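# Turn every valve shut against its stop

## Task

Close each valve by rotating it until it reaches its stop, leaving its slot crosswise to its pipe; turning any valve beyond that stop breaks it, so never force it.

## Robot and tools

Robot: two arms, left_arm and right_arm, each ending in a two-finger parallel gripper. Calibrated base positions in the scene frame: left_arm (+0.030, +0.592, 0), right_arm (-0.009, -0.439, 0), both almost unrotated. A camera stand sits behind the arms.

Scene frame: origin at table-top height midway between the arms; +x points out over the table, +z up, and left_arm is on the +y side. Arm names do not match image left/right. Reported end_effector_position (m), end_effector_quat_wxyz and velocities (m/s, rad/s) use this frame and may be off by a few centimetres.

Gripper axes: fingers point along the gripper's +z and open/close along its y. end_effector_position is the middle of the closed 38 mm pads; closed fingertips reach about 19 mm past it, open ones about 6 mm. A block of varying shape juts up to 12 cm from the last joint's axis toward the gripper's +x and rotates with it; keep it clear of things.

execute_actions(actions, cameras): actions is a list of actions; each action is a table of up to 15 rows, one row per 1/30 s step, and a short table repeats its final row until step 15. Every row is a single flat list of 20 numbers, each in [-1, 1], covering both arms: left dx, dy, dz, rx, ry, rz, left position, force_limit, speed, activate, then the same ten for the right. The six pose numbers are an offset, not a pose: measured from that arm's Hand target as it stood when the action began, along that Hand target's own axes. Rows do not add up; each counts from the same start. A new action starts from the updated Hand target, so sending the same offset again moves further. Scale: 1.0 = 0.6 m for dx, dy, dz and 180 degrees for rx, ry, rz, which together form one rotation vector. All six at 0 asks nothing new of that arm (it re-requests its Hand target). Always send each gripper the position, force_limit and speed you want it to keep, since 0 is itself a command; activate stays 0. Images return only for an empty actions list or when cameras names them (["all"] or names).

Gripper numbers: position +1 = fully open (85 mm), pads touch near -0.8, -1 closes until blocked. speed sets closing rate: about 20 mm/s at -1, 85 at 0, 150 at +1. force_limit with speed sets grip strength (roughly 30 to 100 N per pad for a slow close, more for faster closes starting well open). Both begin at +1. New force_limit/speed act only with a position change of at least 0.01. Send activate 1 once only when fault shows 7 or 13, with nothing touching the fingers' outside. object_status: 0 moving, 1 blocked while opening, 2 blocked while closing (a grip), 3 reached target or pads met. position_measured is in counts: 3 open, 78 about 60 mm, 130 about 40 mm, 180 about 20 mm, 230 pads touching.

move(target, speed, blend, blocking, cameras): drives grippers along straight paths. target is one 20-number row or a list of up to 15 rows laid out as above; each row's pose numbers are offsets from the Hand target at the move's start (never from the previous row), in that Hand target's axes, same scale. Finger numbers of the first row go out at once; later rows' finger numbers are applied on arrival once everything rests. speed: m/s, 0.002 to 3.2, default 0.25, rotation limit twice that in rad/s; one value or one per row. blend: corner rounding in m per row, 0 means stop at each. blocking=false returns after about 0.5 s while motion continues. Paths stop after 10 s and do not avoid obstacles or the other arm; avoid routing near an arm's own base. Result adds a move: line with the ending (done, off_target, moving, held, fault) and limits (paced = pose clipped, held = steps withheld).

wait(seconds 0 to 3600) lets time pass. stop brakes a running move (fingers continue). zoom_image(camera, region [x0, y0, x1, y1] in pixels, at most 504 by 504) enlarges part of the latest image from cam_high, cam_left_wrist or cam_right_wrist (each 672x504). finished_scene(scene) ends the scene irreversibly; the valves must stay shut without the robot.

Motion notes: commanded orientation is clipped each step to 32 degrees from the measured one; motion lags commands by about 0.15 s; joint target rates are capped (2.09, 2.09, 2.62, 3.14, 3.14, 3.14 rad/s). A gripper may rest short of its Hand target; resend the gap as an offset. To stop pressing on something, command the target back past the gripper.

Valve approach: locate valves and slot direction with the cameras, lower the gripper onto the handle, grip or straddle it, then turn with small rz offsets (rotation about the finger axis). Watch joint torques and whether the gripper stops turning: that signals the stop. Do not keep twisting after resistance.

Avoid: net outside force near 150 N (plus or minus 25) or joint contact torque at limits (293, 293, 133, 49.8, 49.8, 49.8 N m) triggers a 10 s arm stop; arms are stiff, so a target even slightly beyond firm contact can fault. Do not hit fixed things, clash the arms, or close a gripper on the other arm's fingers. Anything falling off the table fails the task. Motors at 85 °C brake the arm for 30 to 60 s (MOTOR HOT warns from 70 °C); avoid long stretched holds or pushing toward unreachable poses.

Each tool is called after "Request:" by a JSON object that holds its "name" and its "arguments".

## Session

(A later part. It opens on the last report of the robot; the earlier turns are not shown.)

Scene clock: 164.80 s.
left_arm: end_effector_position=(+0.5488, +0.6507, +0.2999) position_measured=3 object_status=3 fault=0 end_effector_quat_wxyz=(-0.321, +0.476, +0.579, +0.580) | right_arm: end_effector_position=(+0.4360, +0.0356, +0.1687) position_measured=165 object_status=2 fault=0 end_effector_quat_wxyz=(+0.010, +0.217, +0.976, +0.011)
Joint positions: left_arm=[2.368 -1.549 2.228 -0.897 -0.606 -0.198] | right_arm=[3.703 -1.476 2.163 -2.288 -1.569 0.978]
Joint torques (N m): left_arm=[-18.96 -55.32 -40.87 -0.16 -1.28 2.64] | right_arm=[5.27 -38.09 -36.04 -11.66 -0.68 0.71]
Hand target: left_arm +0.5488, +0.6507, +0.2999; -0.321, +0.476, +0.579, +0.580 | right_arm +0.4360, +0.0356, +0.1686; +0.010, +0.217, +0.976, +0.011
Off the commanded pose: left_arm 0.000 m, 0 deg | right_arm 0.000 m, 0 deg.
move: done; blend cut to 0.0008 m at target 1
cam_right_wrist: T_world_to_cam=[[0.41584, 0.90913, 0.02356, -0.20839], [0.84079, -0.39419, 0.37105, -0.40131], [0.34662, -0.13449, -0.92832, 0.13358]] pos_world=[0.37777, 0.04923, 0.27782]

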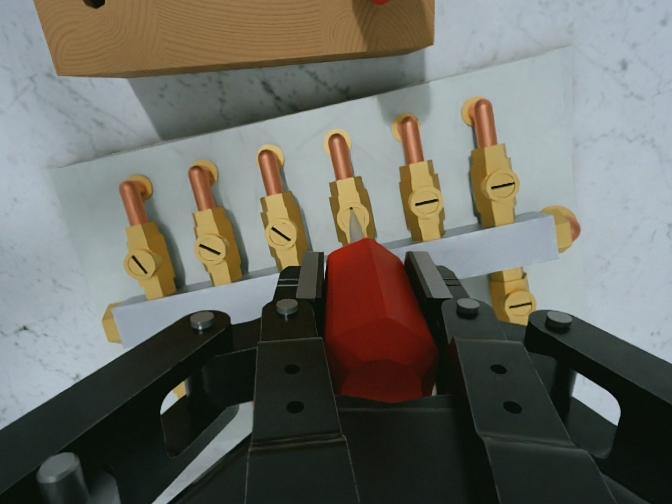

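Request:
{"name": "move", "arguments": {"target": [[0,0,0,0,0,0,1,1,1,0,-0.00125,-0.001,0.0002,-0.00133,0.0029,-0.1111,-0.97,0.8,-1,0],[0,0,0,0,0,0,1,1,1,0,-0.0028,-0.0015,0.0003,-0.00267,0.0058,-0.2222,-0.97,0.8,-1,0],[0,0,0,0,0,0,1,1,1,0,-0.0044,-0.0015,0.0003,-0.004,0.0087,-0.3333,-0.97,0.8,-1,0],[0,0,0,0,0,0,1,1,1,0,-0.0059,-0.001,0.0003,-0.0053,0.0116,-0.4444,-0.97,0.8,-1,0],[0,0,0,0,0,0,1,1,1,0,-0.0067,-0.0003,0.0003,-0.0062,0.0135,-0.5167,-0.97,0.8,-1,0],[0,0,0,0,0,0,1,1,1,0,-0.0069,-0.0001,0.0003,-0.0065,0.0141,-0.5422,-0.97,0.8,-1,0]], "speed": [0.2,0.3,0.3,0.3,0.2,0.08], "blend": [0.02,0.02,0.02,0.02,0.01,0], "cameras": ["cam_right_wrist"]}}

Request:
{"name": "zoom_image", "arguments": {"camera": "cam_right_wrist", "region": [335, 190, 365, 220]}}

Scene clock: 169.30 s.
left_arm: end_effector_position=(+0.5488, +0.6507, +0.2999) position_measured=3 object_status=3 fault=0 end_effector_quat_wxyz=(-0.321, +0.476, +0.579, +0.580) | right_arm: end_effector_position=(+0.4397, +0.0337, +0.1685) position_measured=165 object_status=2 fault=0 end_effector_quat_wxyz=(-0.002, -0.592, +0.806, +0.013)
Joint positions: left_arm=[2.368 -1.549 2.228 -0.897 -0.606 -0.198] | right_arm=[3.687 -1.466 2.143 -2.24 -1.546 -0.742]
Joint torques (N m): left_arm=[-19.12 -54.19 -42.44 0.37 -1.59 2.89] | right_arm=[24.62 -16.23 -23.11 11.62 5.65 -4.72]
Hand target: left_arm +0.5488, +0.6507, +0.2999; -0.321, +0.476, +0.579, +0.580 | right_arm +0.4397, +0.0338, +0.1685; -0.002, -0.592, +0.806, +0.013
Off the commanded pose: left_arm 0.000 m, 0 deg | right_arm 0.000 m, 0 deg.
move: done
cam_right_wrist: T_world_to_cam=[[-0.95624, 0.29182, 0.02104, 0.41635], [0.27881, 0.88707, 0.36794, -0.20067], [0.08871, 0.35771, -0.92961, 0.22885]] pos_world=[0.43378, -0.02535, 0.27781]

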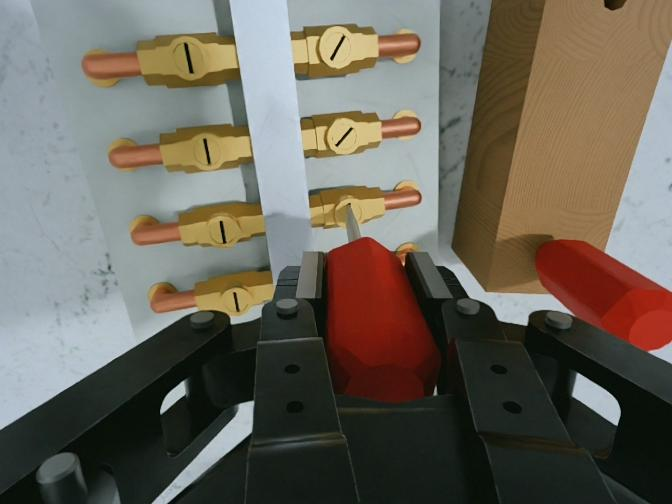

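Scaled by 16.800 from the camera's image (finer frame: 960x720).

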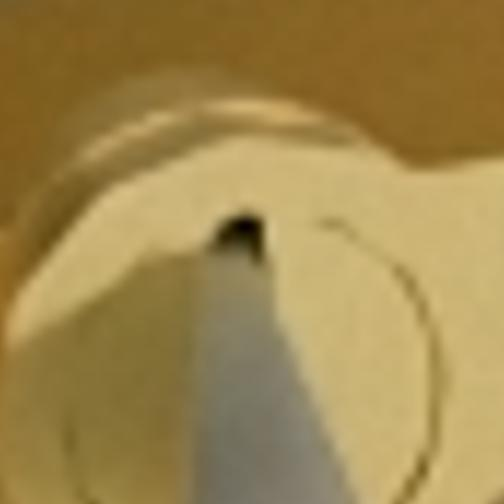

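Request:
{"name": "move", "arguments": {"target": [[0,0,0,0,0,0,1,1,1,0,-0.0002,0.0004,-0.0183,0,0,0,-0.97,0.8,-1,0],[0,0,0,0,0,0,1,1,1,0,0.0662,-0.0004,-0.0183,0.0039,-0.0085,0.3256,-0.97,0.8,-1,0],[0,0,0,0,0,0,1,1,1,0,0.0664,-0.0008,-0.006,0.0039,-0.0085,0.3256,-0.97,0.8,-1,0]], "speed": [0.15,0.4,0.08], "cameras": ["cam_right_wrist"]}}

Request:
{"name": "zoom_image", "arguments": {"camera": "cam_right_wrist", "region": [335, 190, 365, 220]}}

Scene clock: 172.47 s.
left_arm: end_effector_position=(+0.5488, +0.6507, +0.2999) position_measured=3 object_status=3 fault=0 end_effector_quat_wxyz=(-0.321, +0.476, +0.579, +0.580) | right_arm: end_effector_position=(+0.4283, -0.0045, +0.1718) position_measured=165 object_status=2 fault=0 end_effector_quat_wxyz=(+0.006, -0.122, +0.992, +0.013)
Joint positions: left_arm=[2.368 -1.549 2.228 -0.897 -0.606 -0.198] | right_arm=[3.643 -1.534 2.217 -2.274 -1.551 0.238]
Joint torques (N m): left_arm=[-19.04 -52.92 -41.04 -0.03 -1.12 2.13] | right_arm=[-14.19 -35.54 -36.49 -11.22 -2.05 0.87]
Hand target: left_arm +0.5488, +0.6507, +0.2999; -0.321, +0.476, +0.579, +0.580 | right_arm +0.4283, -0.0045, +0.1716; +0.006, -0.122, +0.992, +0.013
Off the commanded pose: left_arm 0.000 m, 0 deg | right_arm 0.000 m, 0 deg.
move: done
cam_right_wrist: T_world_to_cam=[[-0.24902, 0.96825, 0.02194, 0.11646], [0.90159, 0.22348, 0.37039, -0.43498], [0.35372, 0.11202, -0.92862, 0.13177]] pos_world=[0.37456, -0.03031, 0.28092]

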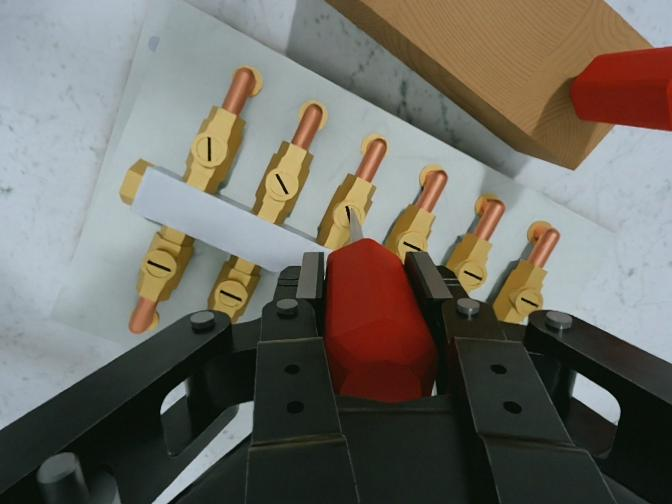

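Scaled by 16.800 from the camera's image (finer frame: 960x720).

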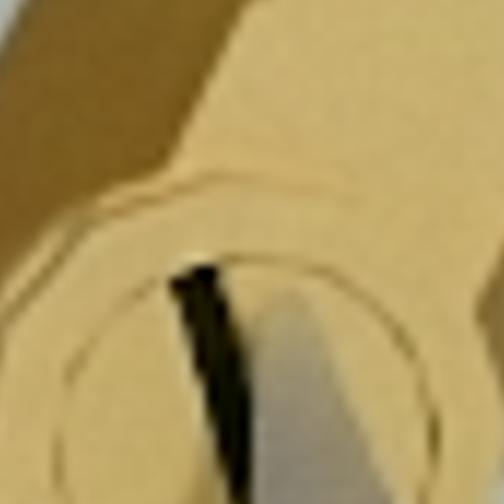

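Request:
{"name": "move", "arguments": {"target": [0,0,0,0,0,0,1,1,1,0,-0.0006,-0.0043,0,0,0,-0.0056,-0.97,0.8,-1,0], "speed": 0.05, "cameras": ["cam_right_wrist"]}}

Request:
{"name": "zoom_image", "arguments": {"camera": "cam_right_wrist", "region": [335, 190, 365, 220]}}

Scene clock: 173.20 s.
left_arm: end_effector_position=(+0.5488, +0.6507, +0.2999) position_measured=3 object_status=3 fault=0 end_effector_quat_wxyz=(-0.321, +0.476, +0.579, +0.580) | right_arm: end_effector_position=(+0.4293, -0.0069, +0.1716) position_measured=165 object_status=2 fault=0 end_effector_quat_wxyz=(+0.006, -0.130, +0.991, +0.013)
Joint positions: left_arm=[2.368 -1.549 2.228 -0.897 -0.606 -0.198] | right_arm=[3.639 -1.535 2.219 -2.274 -1.551 0.216]
Joint torques (N m): left_arm=[-21.03 -55.04 -41.66 -0.32 -1.35 2.23] | right_arm=[-15.43 -58.65 -36.19 -11.19 0.72 -2.85]
Hand target: left_arm +0.5488, +0.6507, +0.2999; -0.321, +0.476, +0.579, +0.580 | right_arm +0.4293, -0.0069, +0.1716; +0.006, -0.130, +0.991, +0.013
Off the commanded pose: left_arm 0.000 m, 0 deg | right_arm 0.000 m, 0 deg.
move: done
cam_right_wrist: T_world_to_cam=[[-0.26577, 0.96379, 0.02161, 0.12627], [0.8974, 0.23915, 0.37079, -0.43332], [0.3522, 0.11794, -0.92846, 0.13224]] pos_world=[0.37584, -0.03367, 0.28072]

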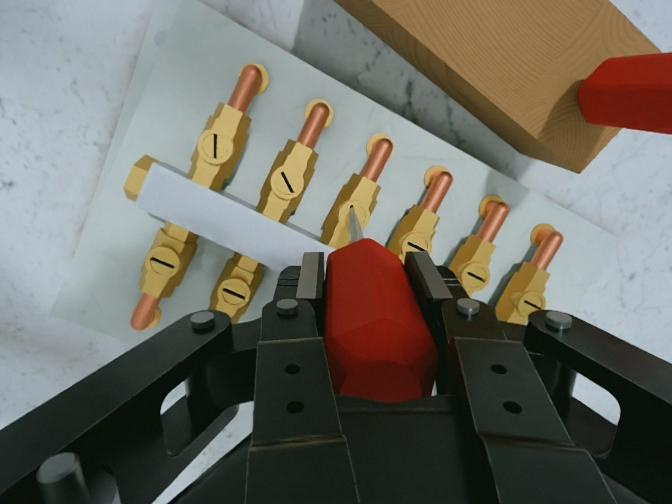

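Scaled by 16.800 from the camera's image (finer frame: 960x720).

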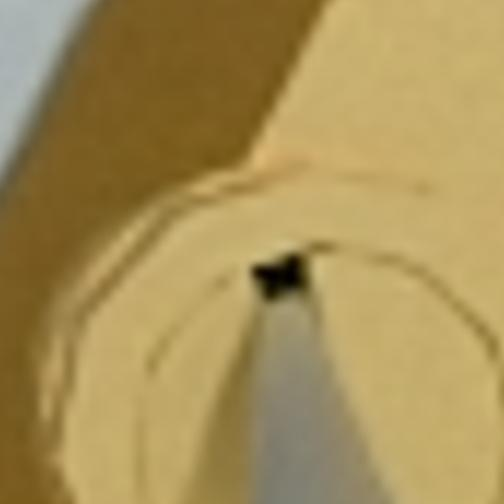

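Request:
{"name": "move", "arguments": {"target": [[0,0,0,0,0,0,1,1,1,0,0.0002,0.0002,0.0018,0,0,0,-0.97,0.8,-1,0],[0,0,0,0,0,0,1,1,1,0,0.0002,0.0001,0.005,0,0,0,-0.97,0.8,-1,0]], "speed": 0.03, "blend": [0.001,0], "cameras": ["cam_right_wrist"]}}

Request:
{"name": "zoom_image", "arguments": {"camera": "cam_right_wrist", "region": [335, 190, 365, 220]}}

Scene clock: 173.87 s.
left_arm: end_effector_position=(+0.5488, +0.6507, +0.2999) position_measured=3 object_status=3 fault=0 end_effector_quat_wxyz=(-0.321, +0.476, +0.579, +0.580) | right_arm: end_effector_position=(+0.4290, -0.0069, +0.1685) position_measured=165 object_status=2 fault=0 end_effector_quat_wxyz=(+0.005, -0.130, +0.991, +0.013)
Joint positions: left_arm=[2.368 -1.549 2.228 -0.897 -0.606 -0.198] | right_arm=[3.639 -1.532 2.222 -2.28 -1.551 0.216]
Joint torques (N m): left_arm=[-15.12 -54.15 -39.56 -0.12 -1.44 2.76] | right_arm=[9.94 -25.87 -41.73 -7.56 0.16 0.94]
Hand target: left_arm +0.5488, +0.6507, +0.2999; -0.321, +0.476, +0.579, +0.580 | right_arm +0.4292, -0.0068, +0.1686; +0.006, -0.130, +0.991, +0.013
Off the commanded pose: left_arm 0.000 m, 0 deg | right_arm 0.000 m, 0 deg.
move: done; blend cut to 0.0005 m at target 1
cam_right_wrist: T_world_to_cam=[[-0.26595, 0.96374, 0.02165, 0.12634], [0.8975, 0.23935, 0.37043, -0.43191], [0.35181, 0.11794, -0.92861, 0.12962]] pos_world=[0.37564, -0.03367, 0.27762]

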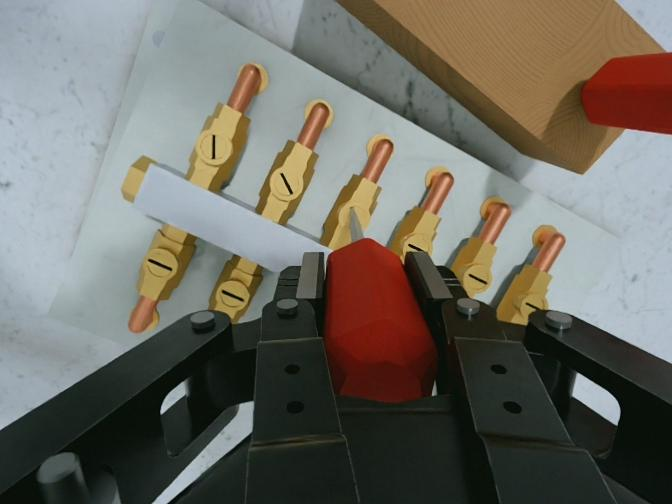

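Scaled by 16.800 from the camera's image (finer frame: 960x720).

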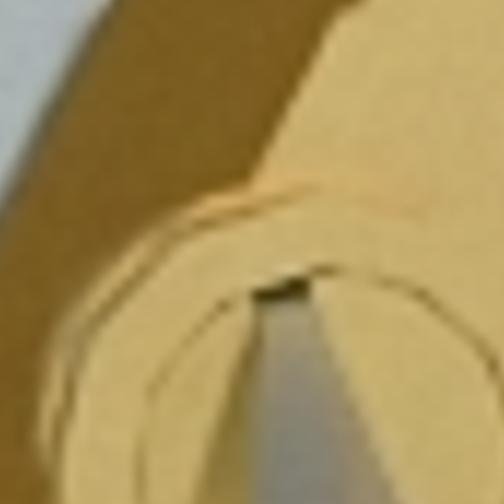

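Request:
{"name": "move", "arguments": {"target": [[0,0,0,0,0,0,1,1,1,0,-0.0015,-0.001,0.0002,-0.00133,0.0029,-0.1111,-0.97,0.8,-1,0],[0,0,0,0,0,0,1,1,1,0,-0.0029,-0.0015,0.0002,-0.00267,0.0058,-0.2222,-0.97,0.8,-1,0],[0,0,0,0,0,0,1,1,1,0,-0.0039,-0.0016,0.0002,-0.0035,0.0075,-0.2889,-0.97,0.8,-1,0],[0,0,0,0,0,0,1,1,1,0,-0.0043,-0.0016,0.0002,-0.0038,0.0083,-0.3194,-0.97,0.8,-1,0]], "speed": [0.2,0.3,0.2,0.08], "blend": [0.02,0.02,0.01,0], "cameras": ["cam_right_wrist"]}}

Request:
{"name": "zoom_image", "arguments": {"camera": "cam_right_wrist", "region": [335, 190, 365, 220]}}

Scene clock: 177.23 s.
left_arm: end_effector_position=(+0.5488, +0.6507, +0.2999) position_measured=3 object_status=3 fault=0 end_effector_quat_wxyz=(-0.321, +0.476, +0.579, +0.580) | right_arm: end_effector_position=(+0.4319, -0.0070, +0.1685) position_measured=165 object_status=2 fault=0 end_effector_quat_wxyz=(-0.002, -0.591, +0.806, +0.013)
Joint positions: left_arm=[2.368 -1.549 2.228 -0.897 -0.606 -0.198] | right_arm=[3.635 -1.521 2.204 -2.246 -1.547 -0.792]
Joint torques (N m): left_arm=[-18.43 -54.09 -41.31 0.38 -1.58 3.01] | right_arm=[22.32 -13 -24.28 10.62 0.63 -4.4]
Hand target: left_arm +0.5488, +0.6507, +0.2999; -0.321, +0.476, +0.579, +0.580 | right_arm +0.4319, -0.0070, +0.1685; -0.002, -0.591, +0.806, +0.013
Off the commanded pose: left_arm 0.000 m, 0 deg | right_arm 0.000 m, 0 deg.
move: done
cam_right_wrist: T_world_to_cam=[[-0.95571, 0.29359, 0.02048, 0.42063], [0.28024, 0.88657, 0.36806, -0.16301], [0.0899, 0.3575, -0.92958, 0.24358]] pos_world=[0.42579, -0.06605, 0.27781]

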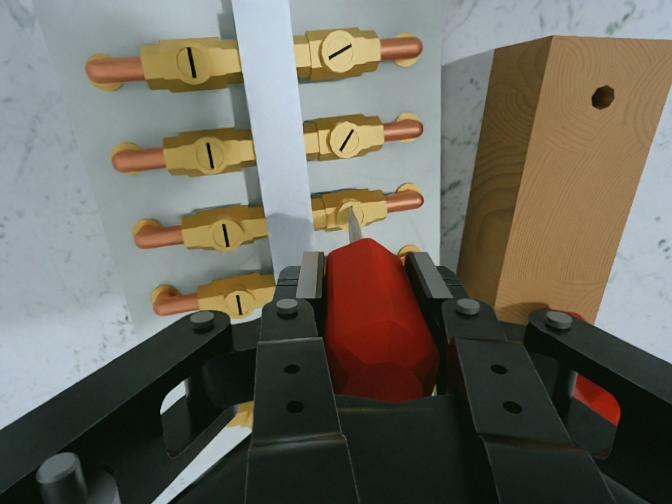

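Scaled by 16.800 from the camera's image (finer frame: 960x720).

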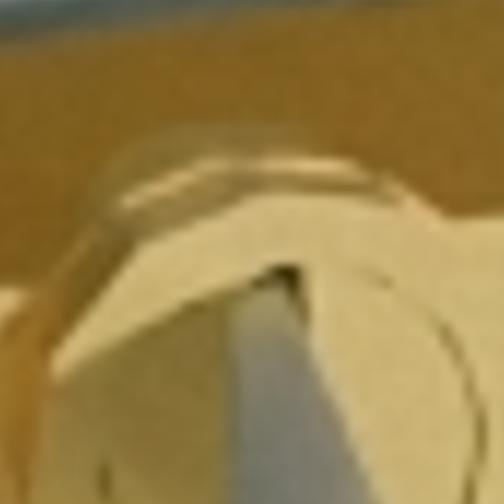

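Request:
{"name": "move", "arguments": {"target": [[0,0,0,0,0,0,1,1,1,0,-0.0002,0.0004,-0.0183,0,0,0,-0.97,0.8,-1,0],[0,0,0,0,0,0,1,1,1,0,0.0665,-0.0013,-0.0183,0.0032,-0.0069,0.2639,-0.97,0.8,-1,0],[0,0,0,0,0,0,1,1,1,0,0.0667,-0.0017,-0.006,0.0032,-0.0069,0.2639,-0.97,0.8,-1,0]], "speed": [0.15,0.4,0.08], "cameras": ["cam_right_wrist"]}}

Request:
{"name": "zoom_image", "arguments": {"camera": "cam_right_wrist", "region": [335, 190, 365, 220]}}

Scene clock: 180.03 s.
left_arm: end_effector_position=(+0.5488, +0.6507, +0.2999) position_measured=3 object_status=3 fault=0 end_effector_quat_wxyz=(-0.321, +0.476, +0.579, +0.580) | right_arm: end_effector_position=(+0.4209, -0.0456, +0.1717) position_measured=165 object_status=2 fault=0 end_effector_quat_wxyz=(+0.004, -0.216, +0.976, +0.013)
Joint positions: left_arm=[2.368 -1.549 2.228 -0.897 -0.606 -0.198] | right_arm=[3.582 -1.59 2.273 -2.267 -1.547 -0.015]
Joint torques (N m): left_arm=[-18.73 -51.97 -41.34 0.12 -1.06 2.67] | right_arm=[-13.84 -28.48 -36.38 -11.51 -1.93 0.69]
Hand target: left_arm +0.5488, +0.6507, +0.2999; -0.321, +0.476, +0.579, +0.580 | right_arm +0.4209, -0.0456, +0.1716; +0.004, -0.216, +0.976, +0.013
Off the commanded pose: left_arm 0.000 m, 0 deg | right_arm 0.000 m, 0 deg.
move: done
cam_right_wrist: T_world_to_cam=[[-0.42925, 0.90294, 0.02116, 0.22738], [0.84216, 0.39168, 0.37062, -0.38646], [0.32636, 0.17691, -0.92854, 0.15346]] pos_world=[0.37298, -0.08109, 0.28092]

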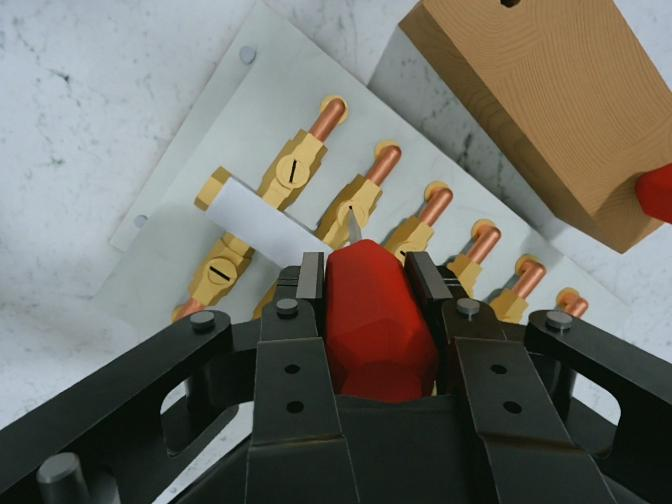

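Scaled by 16.800 from the camera's image (finer frame: 960x720).

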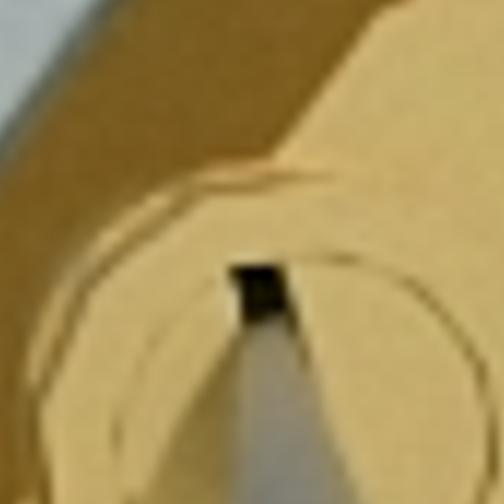

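Request:
{"name": "move", "arguments": {"target": [[0,0,0,0,0,0,1,1,1,0,0.0011,0.0,0.0005,0,0,0,-0.97,0.8,-1,0],[0,0,0,0,0,0,1,1,1,0,0.0011,-0.0001,0.0053,0,0,0,-0.97,0.8,-1,0]], "speed": 0.03, "cameras": ["cam_right_wrist"]}}

Request:
{"name": "zoom_image", "arguments": {"camera": "cam_right_wrist", "region": [335, 190, 365, 220]}}

Scene clock: 180.77 s.
left_arm: end_effector_position=(+0.5488, +0.6507, +0.2999) position_measured=3 object_status=3 fault=0 end_effector_quat_wxyz=(-0.321, +0.476, +0.579, +0.580) | right_arm: end_effector_position=(+0.4205, -0.0458, +0.1687) position_measured=165 object_status=2 fault=0 end_effector_quat_wxyz=(+0.005, -0.216, +0.976, +0.013)
Joint positions: left_arm=[2.368 -1.549 2.228 -0.897 -0.606 -0.198] | right_arm=[3.582 -1.587 2.277 -2.275 -1.547 -0.015]
Joint torques (N m): left_arm=[-19.1 -53.48 -42.45 -0.48 -1.12 3.02] | right_arm=[-4.69 41.05 35.43 10.22 2.62 0.47]
Hand target: left_arm +0.5488, +0.6507, +0.2999; -0.321, +0.476, +0.579, +0.580 | right_arm +0.4203, -0.0458, +0.1684; +0.004, -0.216, +0.976, +0.013
Off the commanded pose: left_arm 0.000 m, 0 deg | right_arm 0.000 m, 0 deg.
move: done
cam_right_wrist: T_world_to_cam=[[-0.42915, 0.90299, 0.02097, 0.22757], [0.84203, 0.39156, 0.37105, -0.38494], [0.32684, 0.1769, -0.92838, 0.15055]] pos_world=[0.37259, -0.08139, 0.27782]

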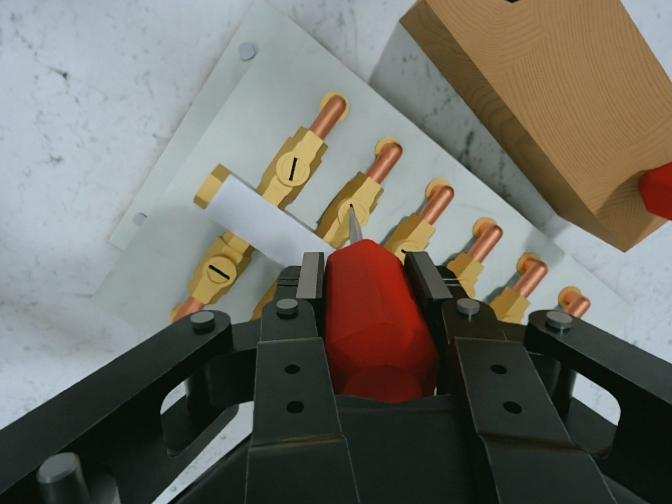

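Scaled by 16.800 from the camera's image (finer frame: 960x720).

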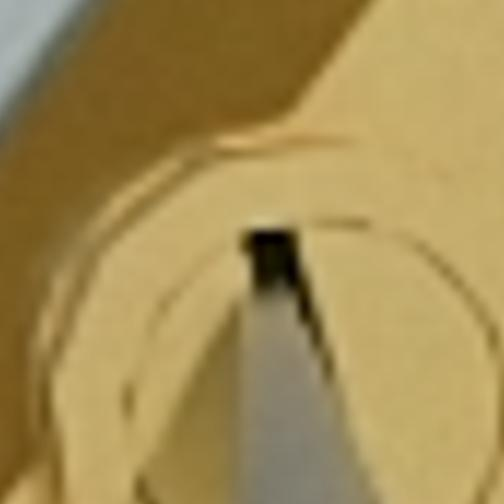

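Request:
{"name": "move", "arguments": {"target": [0,0,0,0,0,0,1,1,1,0,0,0,-0.0048,0,0,0,-0.97,0.8,-1,0], "speed": 0.05, "cameras": ["cam_right_wrist"]}}

Request:
{"name": "zoom_image", "arguments": {"camera": "cam_right_wrist", "region": [335, 190, 365, 220]}}

Scene clock: 183.37 s.
left_arm: end_effector_position=(+0.5488, +0.6507, +0.2999) position_measured=3 object_status=3 fault=0 end_effector_quat_wxyz=(-0.321, +0.476, +0.579, +0.580) | right_arm: end_effector_position=(+0.4203, -0.0459, +0.1712) position_measured=165 object_status=2 fault=0 end_effector_quat_wxyz=(+0.004, -0.216, +0.976, +0.013)
Joint positions: left_arm=[2.368 -1.549 2.228 -0.897 -0.606 -0.198] | right_arm=[3.582 -1.59 2.274 -2.269 -1.547 -0.015]
Joint torques (N m): left_arm=[-17.09 -53.69 -42.49 -0.56 -1.31 2.95] | right_arm=[-9.83 -53.72 -51.68 -0.81 -1.72 -2.71]
Hand target: left_arm +0.5488, +0.6507, +0.2999; -0.321, +0.476, +0.579, +0.580 | right_arm +0.4203, -0.0459, +0.1713; +0.004, -0.216, +0.976, +0.013
Off the commanded pose: left_arm 0.000 m, 0 deg | right_arm 0.000 m, 0 deg.
move: done
cam_right_wrist: T_world_to_cam=[[-0.42923, 0.90295, 0.02121, 0.22739], [0.84222, 0.39166, 0.37051, -0.38561], [0.32624, 0.1769, -0.92859, 0.15321]] pos_world=[0.37238, -0.08139, 0.28032]

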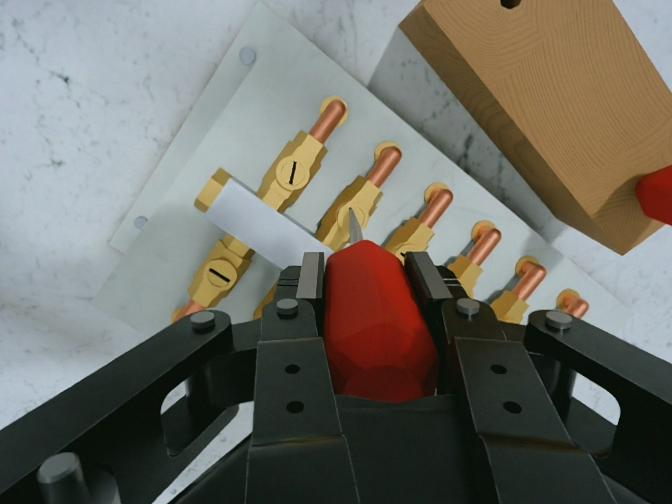

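Scaled by 16.800 from the camera's image (finer frame: 960x720).

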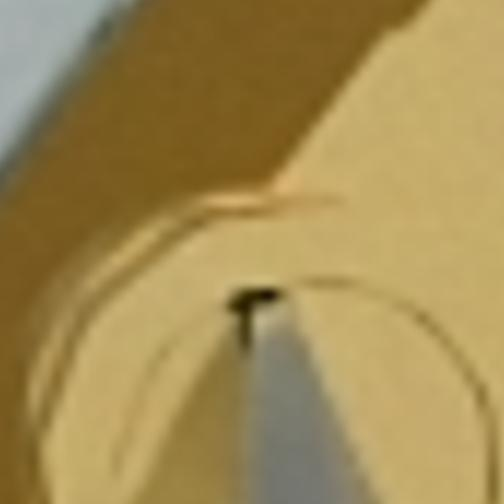

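Request:
{"name": "move", "arguments": {"target": [[0,0,0,0,0,0,1,1,1,0,-0.0007,-0.0006,0.0,0,0,0,-0.97,0.8,-1,0],[0,0,0,0,0,0,1,1,1,0,-0.0007,-0.0006,0.0018,0,0,0,-0.97,0.8,-1,0]], "speed": 0.03, "cameras": ["cam_right_wrist"]}}

Request:
{"name": "zoom_image", "arguments": {"camera": "cam_right_wrist", "region": [335, 190, 365, 220]}}

Scene clock: 184.07 s.
left_arm: end_effector_position=(+0.5488, +0.6507, +0.2999) position_measured=3 object_status=3 fault=0 end_effector_quat_wxyz=(-0.321, +0.476, +0.579, +0.580) | right_arm: end_effector_position=(+0.4209, -0.0460, +0.1702) position_measured=165 object_status=2 fault=0 end_effector_quat_wxyz=(+0.004, -0.216, +0.976, +0.013)
Joint positions: left_arm=[2.368 -1.549 2.228 -0.897 -0.606 -0.198] | right_arm=[3.582 -1.589 2.275 -2.271 -1.547 -0.016]
Joint torques (N m): left_arm=[-18.27 -54.34 -41.49 0.02 -1 2.68] | right_arm=[-14.22 -26.6 -35.27 -10.92 -1.9 -2.67]
Hand target: left_arm +0.5488, +0.6507, +0.2999; -0.321, +0.476, +0.579, +0.580 | right_arm +0.4209, -0.0460, +0.1702; +0.004, -0.216, +0.976, +0.013
Off the commanded pose: left_arm 0.000 m, 0 deg | right_arm 0.000 m, 0 deg.
move: done
cam_right_wrist: T_world_to_cam=[[-0.42925, 0.90294, 0.02116, 0.22787], [0.84216, 0.39168, 0.37062, -0.38571], [0.32636, 0.17691, -0.92854, 0.15216]] pos_world=[0.37298, -0.08159, 0.27942]

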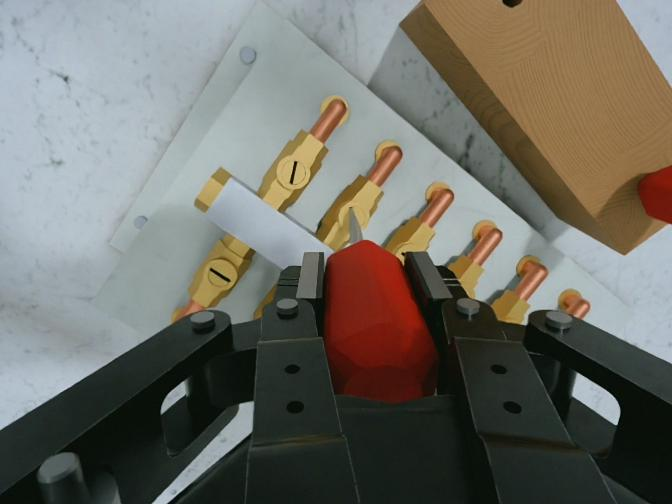

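Scaled by 16.800 from the camera's image (finer frame: 960x720).

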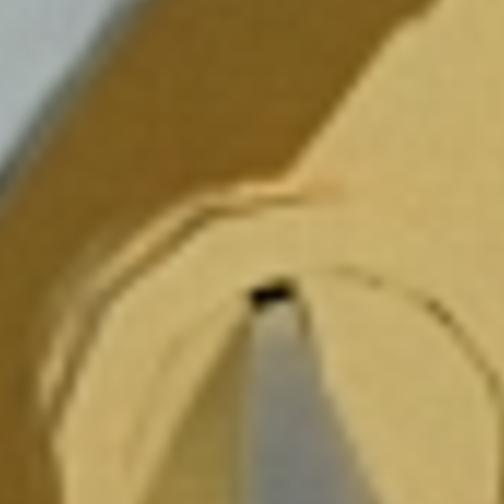

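Request:
{"name": "move", "arguments": {"target": [[0,0,0,0,0,0,1,1,1,0,-0.0001,-0.0000,0.0017,0,0,0,-0.97,0.8,-1,0]], "speed": 0.03, "cameras": ["cam_right_wrist"]}}

Request:
{"name": "zoom_image", "arguments": {"camera": "cam_right_wrist", "region": [335, 190, 365, 220]}}

Scene clock: 184.67 s.
left_arm: end_effector_position=(+0.5488, +0.6507, +0.2999) position_measured=3 object_status=3 fault=0 end_effector_quat_wxyz=(-0.321, +0.476, +0.579, +0.580) | right_arm: end_effector_position=(+0.4209, -0.0460, +0.1691) position_measured=165 object_status=2 fault=0 end_effector_quat_wxyz=(+0.004, -0.216, +0.976, +0.013)
Joint positions: left_arm=[2.368 -1.549 2.228 -0.897 -0.606 -0.198] | right_arm=[3.582 -1.587 2.276 -2.273 -1.547 -0.016]
Joint torques (N m): left_arm=[-19.82 -54.23 -42.41 -0.37 -1.42 2.95] | right_arm=[-2.18 -27.22 -42.88 -11.55 -1.06 -1.15]
Hand target: left_arm +0.5488, +0.6507, +0.2999; -0.321, +0.476, +0.579, +0.580 | right_arm +0.4209, -0.0460, +0.1692; +0.004, -0.216, +0.976, +0.013
Off the commanded pose: left_arm 0.000 m, 0 deg | right_arm 0.000 m, 0 deg.
move: done
cam_right_wrist: T_world_to_cam=[[-0.4292, 0.90296, 0.02113, 0.22788], [0.84223, 0.39166, 0.37047, -0.38529], [0.32625, 0.1768, -0.9286, 0.15119]] pos_world=[0.37298, -0.08159, 0.27832]

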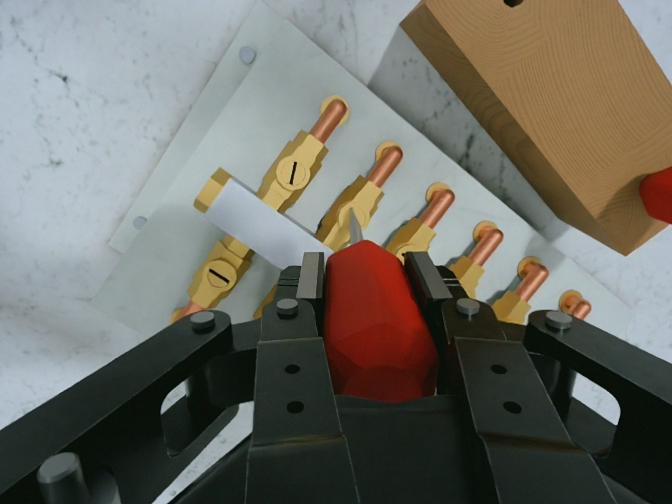

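Scaled by 16.800 from the camera's image (finer frame: 960x720).

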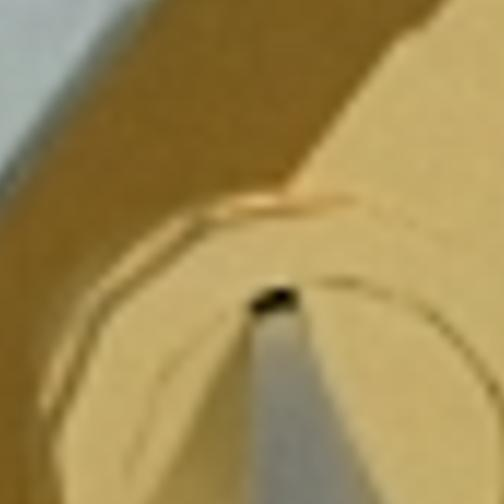

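Request:
{"name": "move", "arguments": {"target": [[0,0,0,0,0,0,1,1,1,0,0,0,0.0009,0,0,0,-0.97,0.8,-1,0],[0,0,0,0,0,0,1,1,1,0,-0.0009,-0.0008,0.001,-0.001,0.0022,-0.0833,-0.97,0.8,-1,0]], "speed": [0.03,0.2], "cameras": ["cam_right_wrist"]}}

Request:
{"name": "zoom_image", "arguments": {"camera": "cam_right_wrist", "region": [335, 190, 365, 220]}}

Scene clock: 186.20 s.
left_arm: end_effector_position=(+0.5488, +0.6507, +0.2999) position_measured=3 object_status=3 fault=0 end_effector_quat_wxyz=(-0.321, +0.476, +0.579, +0.580) | right_arm: end_effector_position=(+0.4216, -0.0461, +0.1686) position_measured=165 object_status=2 fault=0 end_effector_quat_wxyz=(+0.002, -0.342, +0.940, +0.013)
Joint positions: left_arm=[2.368 -1.549 2.228 -0.897 -0.606 -0.198] | right_arm=[3.58 -1.584 2.272 -2.265 -1.545 -0.279]
Joint torques (N m): left_arm=[-18.34 -56.5 -41.07 -0.34 -1.16 3] | right_arm=[-9.41 -29.13 -50.96 -0.06 4.06 -4.03]
Hand target: left_arm +0.5488, +0.6507, +0.2999; -0.321, +0.476, +0.579, +0.580 | right_arm +0.4216, -0.0461, +0.1686; +0.002, -0.342, +0.940, +0.013
Off the commanded pose: left_arm 0.000 m, 0 deg | right_arm 0.000 m, 0 deg.
move: done
cam_right_wrist: T_world_to_cam=[[-0.64803, 0.76133, 0.02062, 0.31411], [0.71243, 0.59639, 0.36982, -0.32137], [0.26926, 0.25435, -0.92887, 0.17811]] pos_world=[0.38455, -0.09279, 0.27782]

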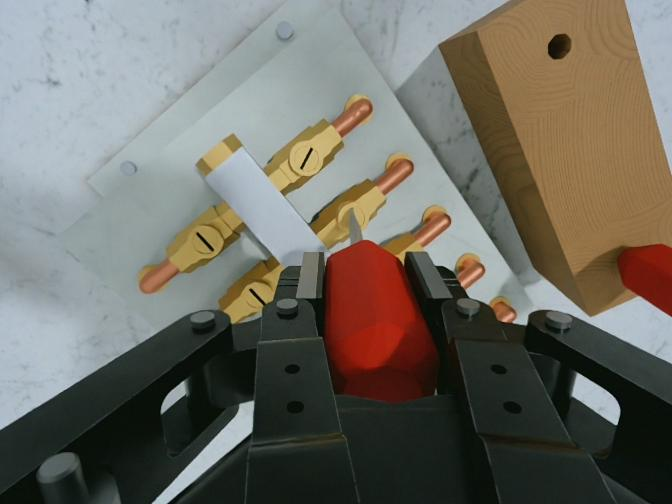

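Scaled by 16.800 from the camera's image (finer frame: 960x720).

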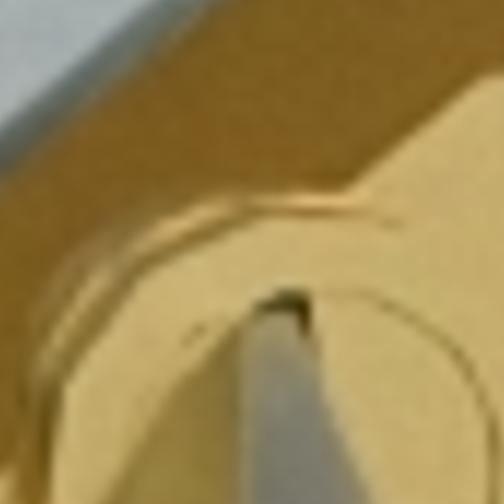

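Request:
{"name": "move", "arguments": {"target": [[0,0,0,0,0,0,1,1,1,0,-0.0018,-0.0013,0.0001,-0.0018,0.0039,-0.15,-0.97,0.8,-1,0],[0,0,0,0,0,0,1,1,1,0,-0.0022,-0.0014,0.0001,-0.0022,0.0047,-0.1806,-0.97,0.8,-1,0]], "speed": [0.25,0.08], "blend": [0.01,0], "cameras": ["cam_right_wrist"]}}

Request:
{"name": "zoom_image", "arguments": {"camera": "cam_right_wrist", "region": [335, 190, 365, 220]}}

Scene clock: 188.50 s.
left_arm: end_effector_position=(+0.5488, +0.6507, +0.2999) position_measured=3 object_status=3 fault=0 end_effector_quat_wxyz=(-0.321, +0.476, +0.579, +0.580) | right_arm: end_effector_position=(+0.4232, -0.0460, +0.1685) position_measured=165 object_status=2 fault=0 end_effector_quat_wxyz=(-0.002, -0.591, +0.807, +0.013)
Joint positions: left_arm=[2.368 -1.549 2.228 -0.897 -0.606 -0.198] | right_arm=[3.58 -1.576 2.26 -2.245 -1.547 -0.847]
Joint torques (N m): left_arm=[-17.7 -52.01 -41.82 -0.37 -1.22 2.86] | right_arm=[10.99 -7.9 -29.81 6 -1.68 -2.75]
Hand target: left_arm +0.5488, +0.6507, +0.2999; -0.321, +0.476, +0.579, +0.580 | right_arm +0.4232, -0.0459, +0.1685; -0.002, -0.591, +0.806, +0.013
Off the commanded pose: left_arm 0.000 m, 0 deg | right_arm 0.000 m, 0 deg.
move: done
cam_right_wrist: T_world_to_cam=[[-0.95571, 0.29359, 0.02048, 0.42377], [0.28024, 0.88657, 0.36806, -0.126], [0.0899, 0.3575, -0.92958, 0.25831]] pos_world=[0.41709, -0.10505, 0.27781]

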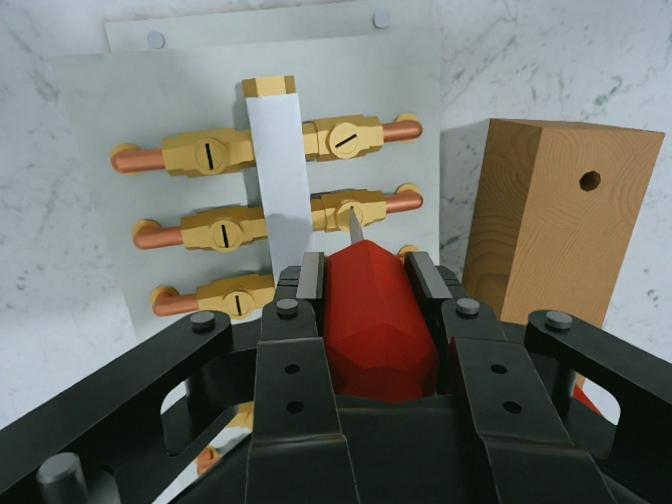

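Scaled by 16.800 from the camera's image (finer frame: 960x720).

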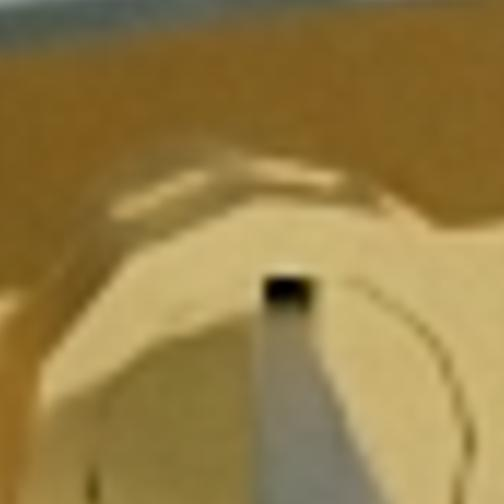

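Request:
{"name": "move", "arguments": {"target": [0,0,0,0,0,0,1,1,1,0,-0.0002,0.0004,-0.0183,0,0,0,-0.97,0.8,-1,0], "speed": 0.15, "cameras": ["cam_right_wrist"]}}

Request:
{"name": "zoom_image", "arguments": {"camera": "cam_right_wrist", "region": [310, 150, 410, 250]}}

Scene clock: 189.30 s.
left_arm: end_effector_position=(+0.5488, +0.6507, +0.2999) position_measured=3 object_status=3 fault=0 end_effector_quat_wxyz=(-0.321, +0.476, +0.579, +0.580) | right_arm: end_effector_position=(+0.4232, -0.0459, +0.1793) position_measured=165 object_status=2 fault=0 end_effector_quat_wxyz=(-0.002, -0.591, +0.806, +0.013)
Joint positions: left_arm=[2.368 -1.549 2.228 -0.897 -0.606 -0.198] | right_arm=[3.58 -1.591 2.25 -2.221 -1.547 -0.847]
Joint torques (N m): left_arm=[-18.15 -53.19 -41.48 -0.56 -1.19 3.25] | right_arm=[0.56 -54.04 -51.37 -0.66 -1.07 -2.51]
Hand target: left_arm +0.5488, +0.6507, +0.2999; -0.321, +0.476, +0.579, +0.580 | right_arm +0.4232, -0.0460, +0.1795; -0.002, -0.591, +0.806, +0.013
Off the commanded pose: left_arm 0.000 m, 0 deg | right_arm 0.000 m, 0 deg.
move: done
cam_right_wrist: T_world_to_cam=[[-0.95581, 0.29328, 0.02045, 0.42353], [0.27994, 0.88667, 0.36804, -0.12992], [0.08981, 0.3575, -0.92959, 0.26835]] pos_world=[0.41708, -0.10495, 0.28861]

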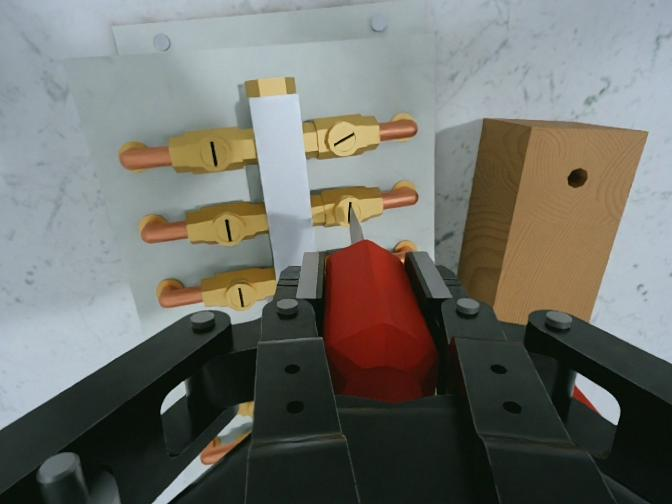

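Scaled by 5.040 from the camera's image (finer frame: 960x720).

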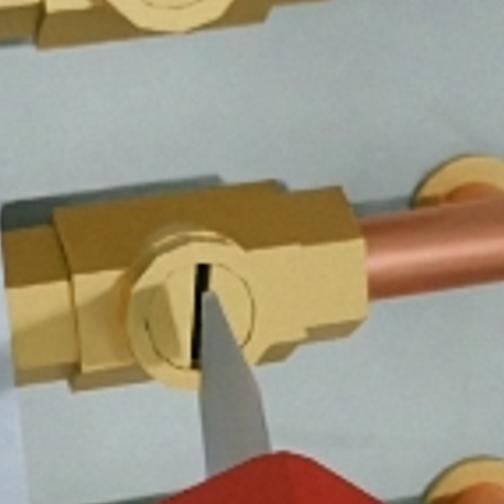

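Request:
{"name": "move", "arguments": {"target": [0,0,0,0,0,0,1,1,1,0,0.0012,0.0009,0.0132,0.0012,-0.0025,0.0972,-0.97,0.8,-1,0], "speed": 0.1, "cameras": ["cam_right_wrist"]}}

Request:
{"name": "zoom_image", "arguments": {"camera": "cam_right_wrist", "region": [335, 190, 365, 220]}}

Scene clock: 191.63 s.
left_arm: end_effector_position=(+0.5488, +0.6507, +0.2999) position_measured=3 object_status=3 fault=0 end_effector_quat_wxyz=(-0.321, +0.476, +0.579, +0.580) | right_arm: end_effector_position=(+0.4223, -0.0463, +0.1716) position_measured=165 object_status=2 fault=0 end_effector_quat_wxyz=(+0.000, -0.462, +0.887, +0.013)
Joint positions: left_arm=[2.368 -1.549 2.228 -0.897 -0.606 -0.198] | right_arm=[3.579 -1.585 2.264 -2.249 -1.545 -0.543]
Joint torques (N m): left_arm=[-19.12 -55.61 -40.81 -0.55 -1.1 2.93] | right_arm=[4.65 -28.79 -35.87 -10.95 -1.4 0.86]
Hand target: left_arm +0.5488, +0.6507, +0.2999; -0.321, +0.476, +0.579, +0.580 | right_arm +0.4223, -0.0463, +0.1716; +0.000, -0.462, +0.887, +0.013
Off the commanded pose: left_arm 0.000 m, 0 deg | right_arm 0.000 m, 0 deg.
move: done
cam_right_wrist: T_world_to_cam=[[-0.82353, 0.56691, 0.02045, 0.3798], [0.53321, 0.76128, 0.36897, -0.23935], [0.1936, 0.31476, -0.92922, 0.21552]] pos_world=[0.39868, -0.10094, 0.28081]

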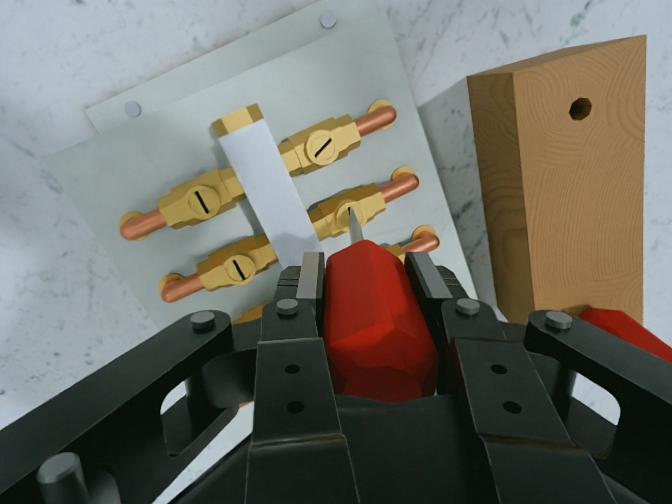

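Scaled by 16.800 from the camera's image (finer frame: 960x720).

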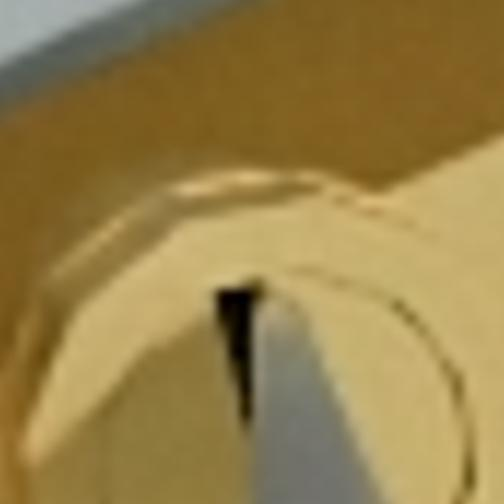

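Request:
{"name": "move", "arguments": {"target": [0,0,0,0,0,0,1,1,1,0,-0.0009,-0.0018,0.0015,0,0,0,-0.97,0.8,-1,0], "speed": 0.04, "cameras": ["cam_right_wrist"]}}

Request:
{"name": "zoom_image", "arguments": {"camera": "cam_right_wrist", "region": [335, 190, 365, 220]}}

Scene clock: 192.27 s.
left_arm: end_effector_position=(+0.5488, +0.6507, +0.2999) position_measured=3 object_status=3 fault=0 end_effector_quat_wxyz=(-0.321, +0.476, +0.579, +0.580) | right_arm: end_effector_position=(+0.4235, -0.0465, +0.1707) position_measured=165 object_status=2 fault=0 end_effector_quat_wxyz=(+0.000, -0.462, +0.887, +0.013)
Joint positions: left_arm=[2.368 -1.549 2.228 -0.897 -0.606 -0.198] | right_arm=[3.578 -1.582 2.264 -2.251 -1.545 -0.544]
Joint torques (N m): left_arm=[-17.32 -51.64 -41.7 -0.01 -1.02 2.96] | right_arm=[-15.25 -30.18 -52.16 -11.29 -1.73 -2.38]
Hand target: left_arm +0.5488, +0.6507, +0.2999; -0.321, +0.476, +0.579, +0.580 | right_arm +0.4235, -0.0465, +0.1706; +0.000, -0.462, +0.887, +0.013
Off the commanded pose: left_arm 0.000 m, 0 deg | right_arm 0.000 m, 0 deg.
move: done
cam_right_wrist: T_world_to_cam=[[-0.82338, 0.56712, 0.0204, 0.38076], [0.5334, 0.76116, 0.36895, -0.23961], [0.19371, 0.31467, -0.92923, 0.21446]] pos_world=[0.39978, -0.10104, 0.27991]

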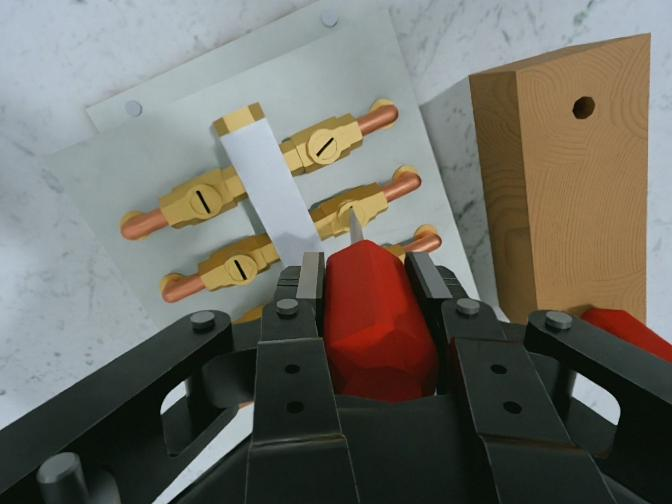

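Scaled by 16.800 from the camera's image (finer frame: 960x720).

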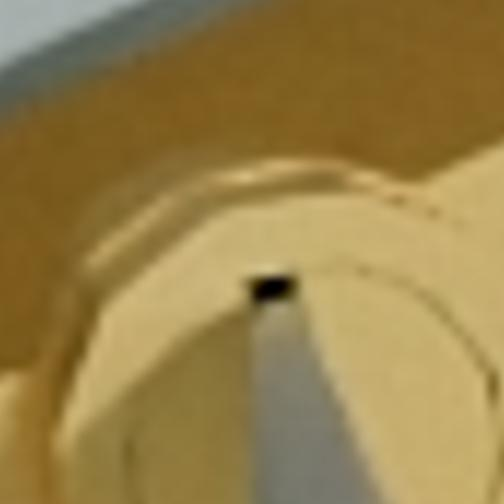

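Request:
{"name": "move", "arguments": {"target": [0,0,0,0,0,0,1,1,1,0,-0.0000,-0.0001,0.0033,0,0,0,-0.97,0.8,-1,0], "speed": 0.03, "cameras": ["cam_right_wrist"]}}

Request:
{"name": "zoom_image", "arguments": {"camera": "cam_right_wrist", "region": [335, 190, 365, 220]}}

Scene clock: 192.90 s.
left_arm: end_effector_position=(+0.5488, +0.6507, +0.2999) position_measured=3 object_status=3 fault=0 end_effector_quat_wxyz=(-0.321, +0.476, +0.579, +0.580) | right_arm: end_effector_position=(+0.4235, -0.0465, +0.1687) position_measured=165 object_status=2 fault=0 end_effector_quat_wxyz=(+0.000, -0.462, +0.887, +0.013)
Joint positions: left_arm=[2.368 -1.549 2.228 -0.897 -0.606 -0.198] | right_arm=[3.578 -1.58 2.265 -2.255 -1.545 -0.544]
Joint torques (N m): left_arm=[-21.72 -54.77 -41.59 -0.51 -1.11 2.31] | right_arm=[-13.14 -29.18 -35.93 -11.1 -1.97 -2.69]
Hand target: left_arm +0.5488, +0.6507, +0.2999; -0.321, +0.476, +0.579, +0.580 | right_arm +0.4235, -0.0465, +0.1687; +0.000, -0.462, +0.887, +0.013
Off the commanded pose: left_arm 0.000 m, 0 deg | right_arm 0.000 m, 0 deg.
move: done
cam_right_wrist: T_world_to_cam=[[-0.82338, 0.56712, 0.0204, 0.38088], [0.5334, 0.76116, 0.36895, -0.23896], [0.19371, 0.31467, -0.92923, 0.21267]] pos_world=[0.39988, -0.10104, 0.27801]

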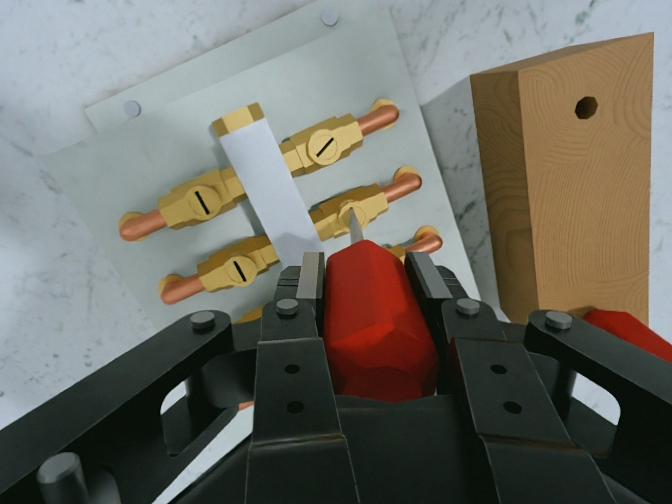

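Scaled by 16.800 from the camera's image (finer frame: 960x720).

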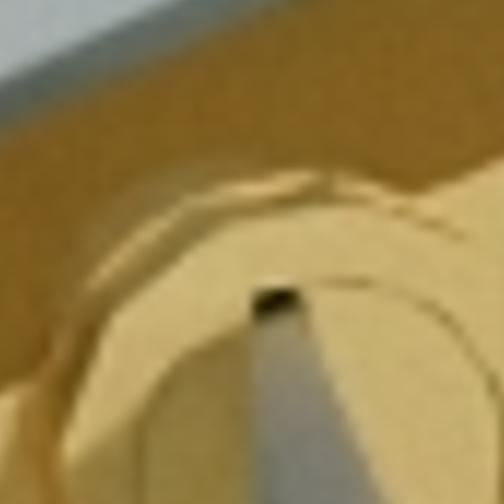

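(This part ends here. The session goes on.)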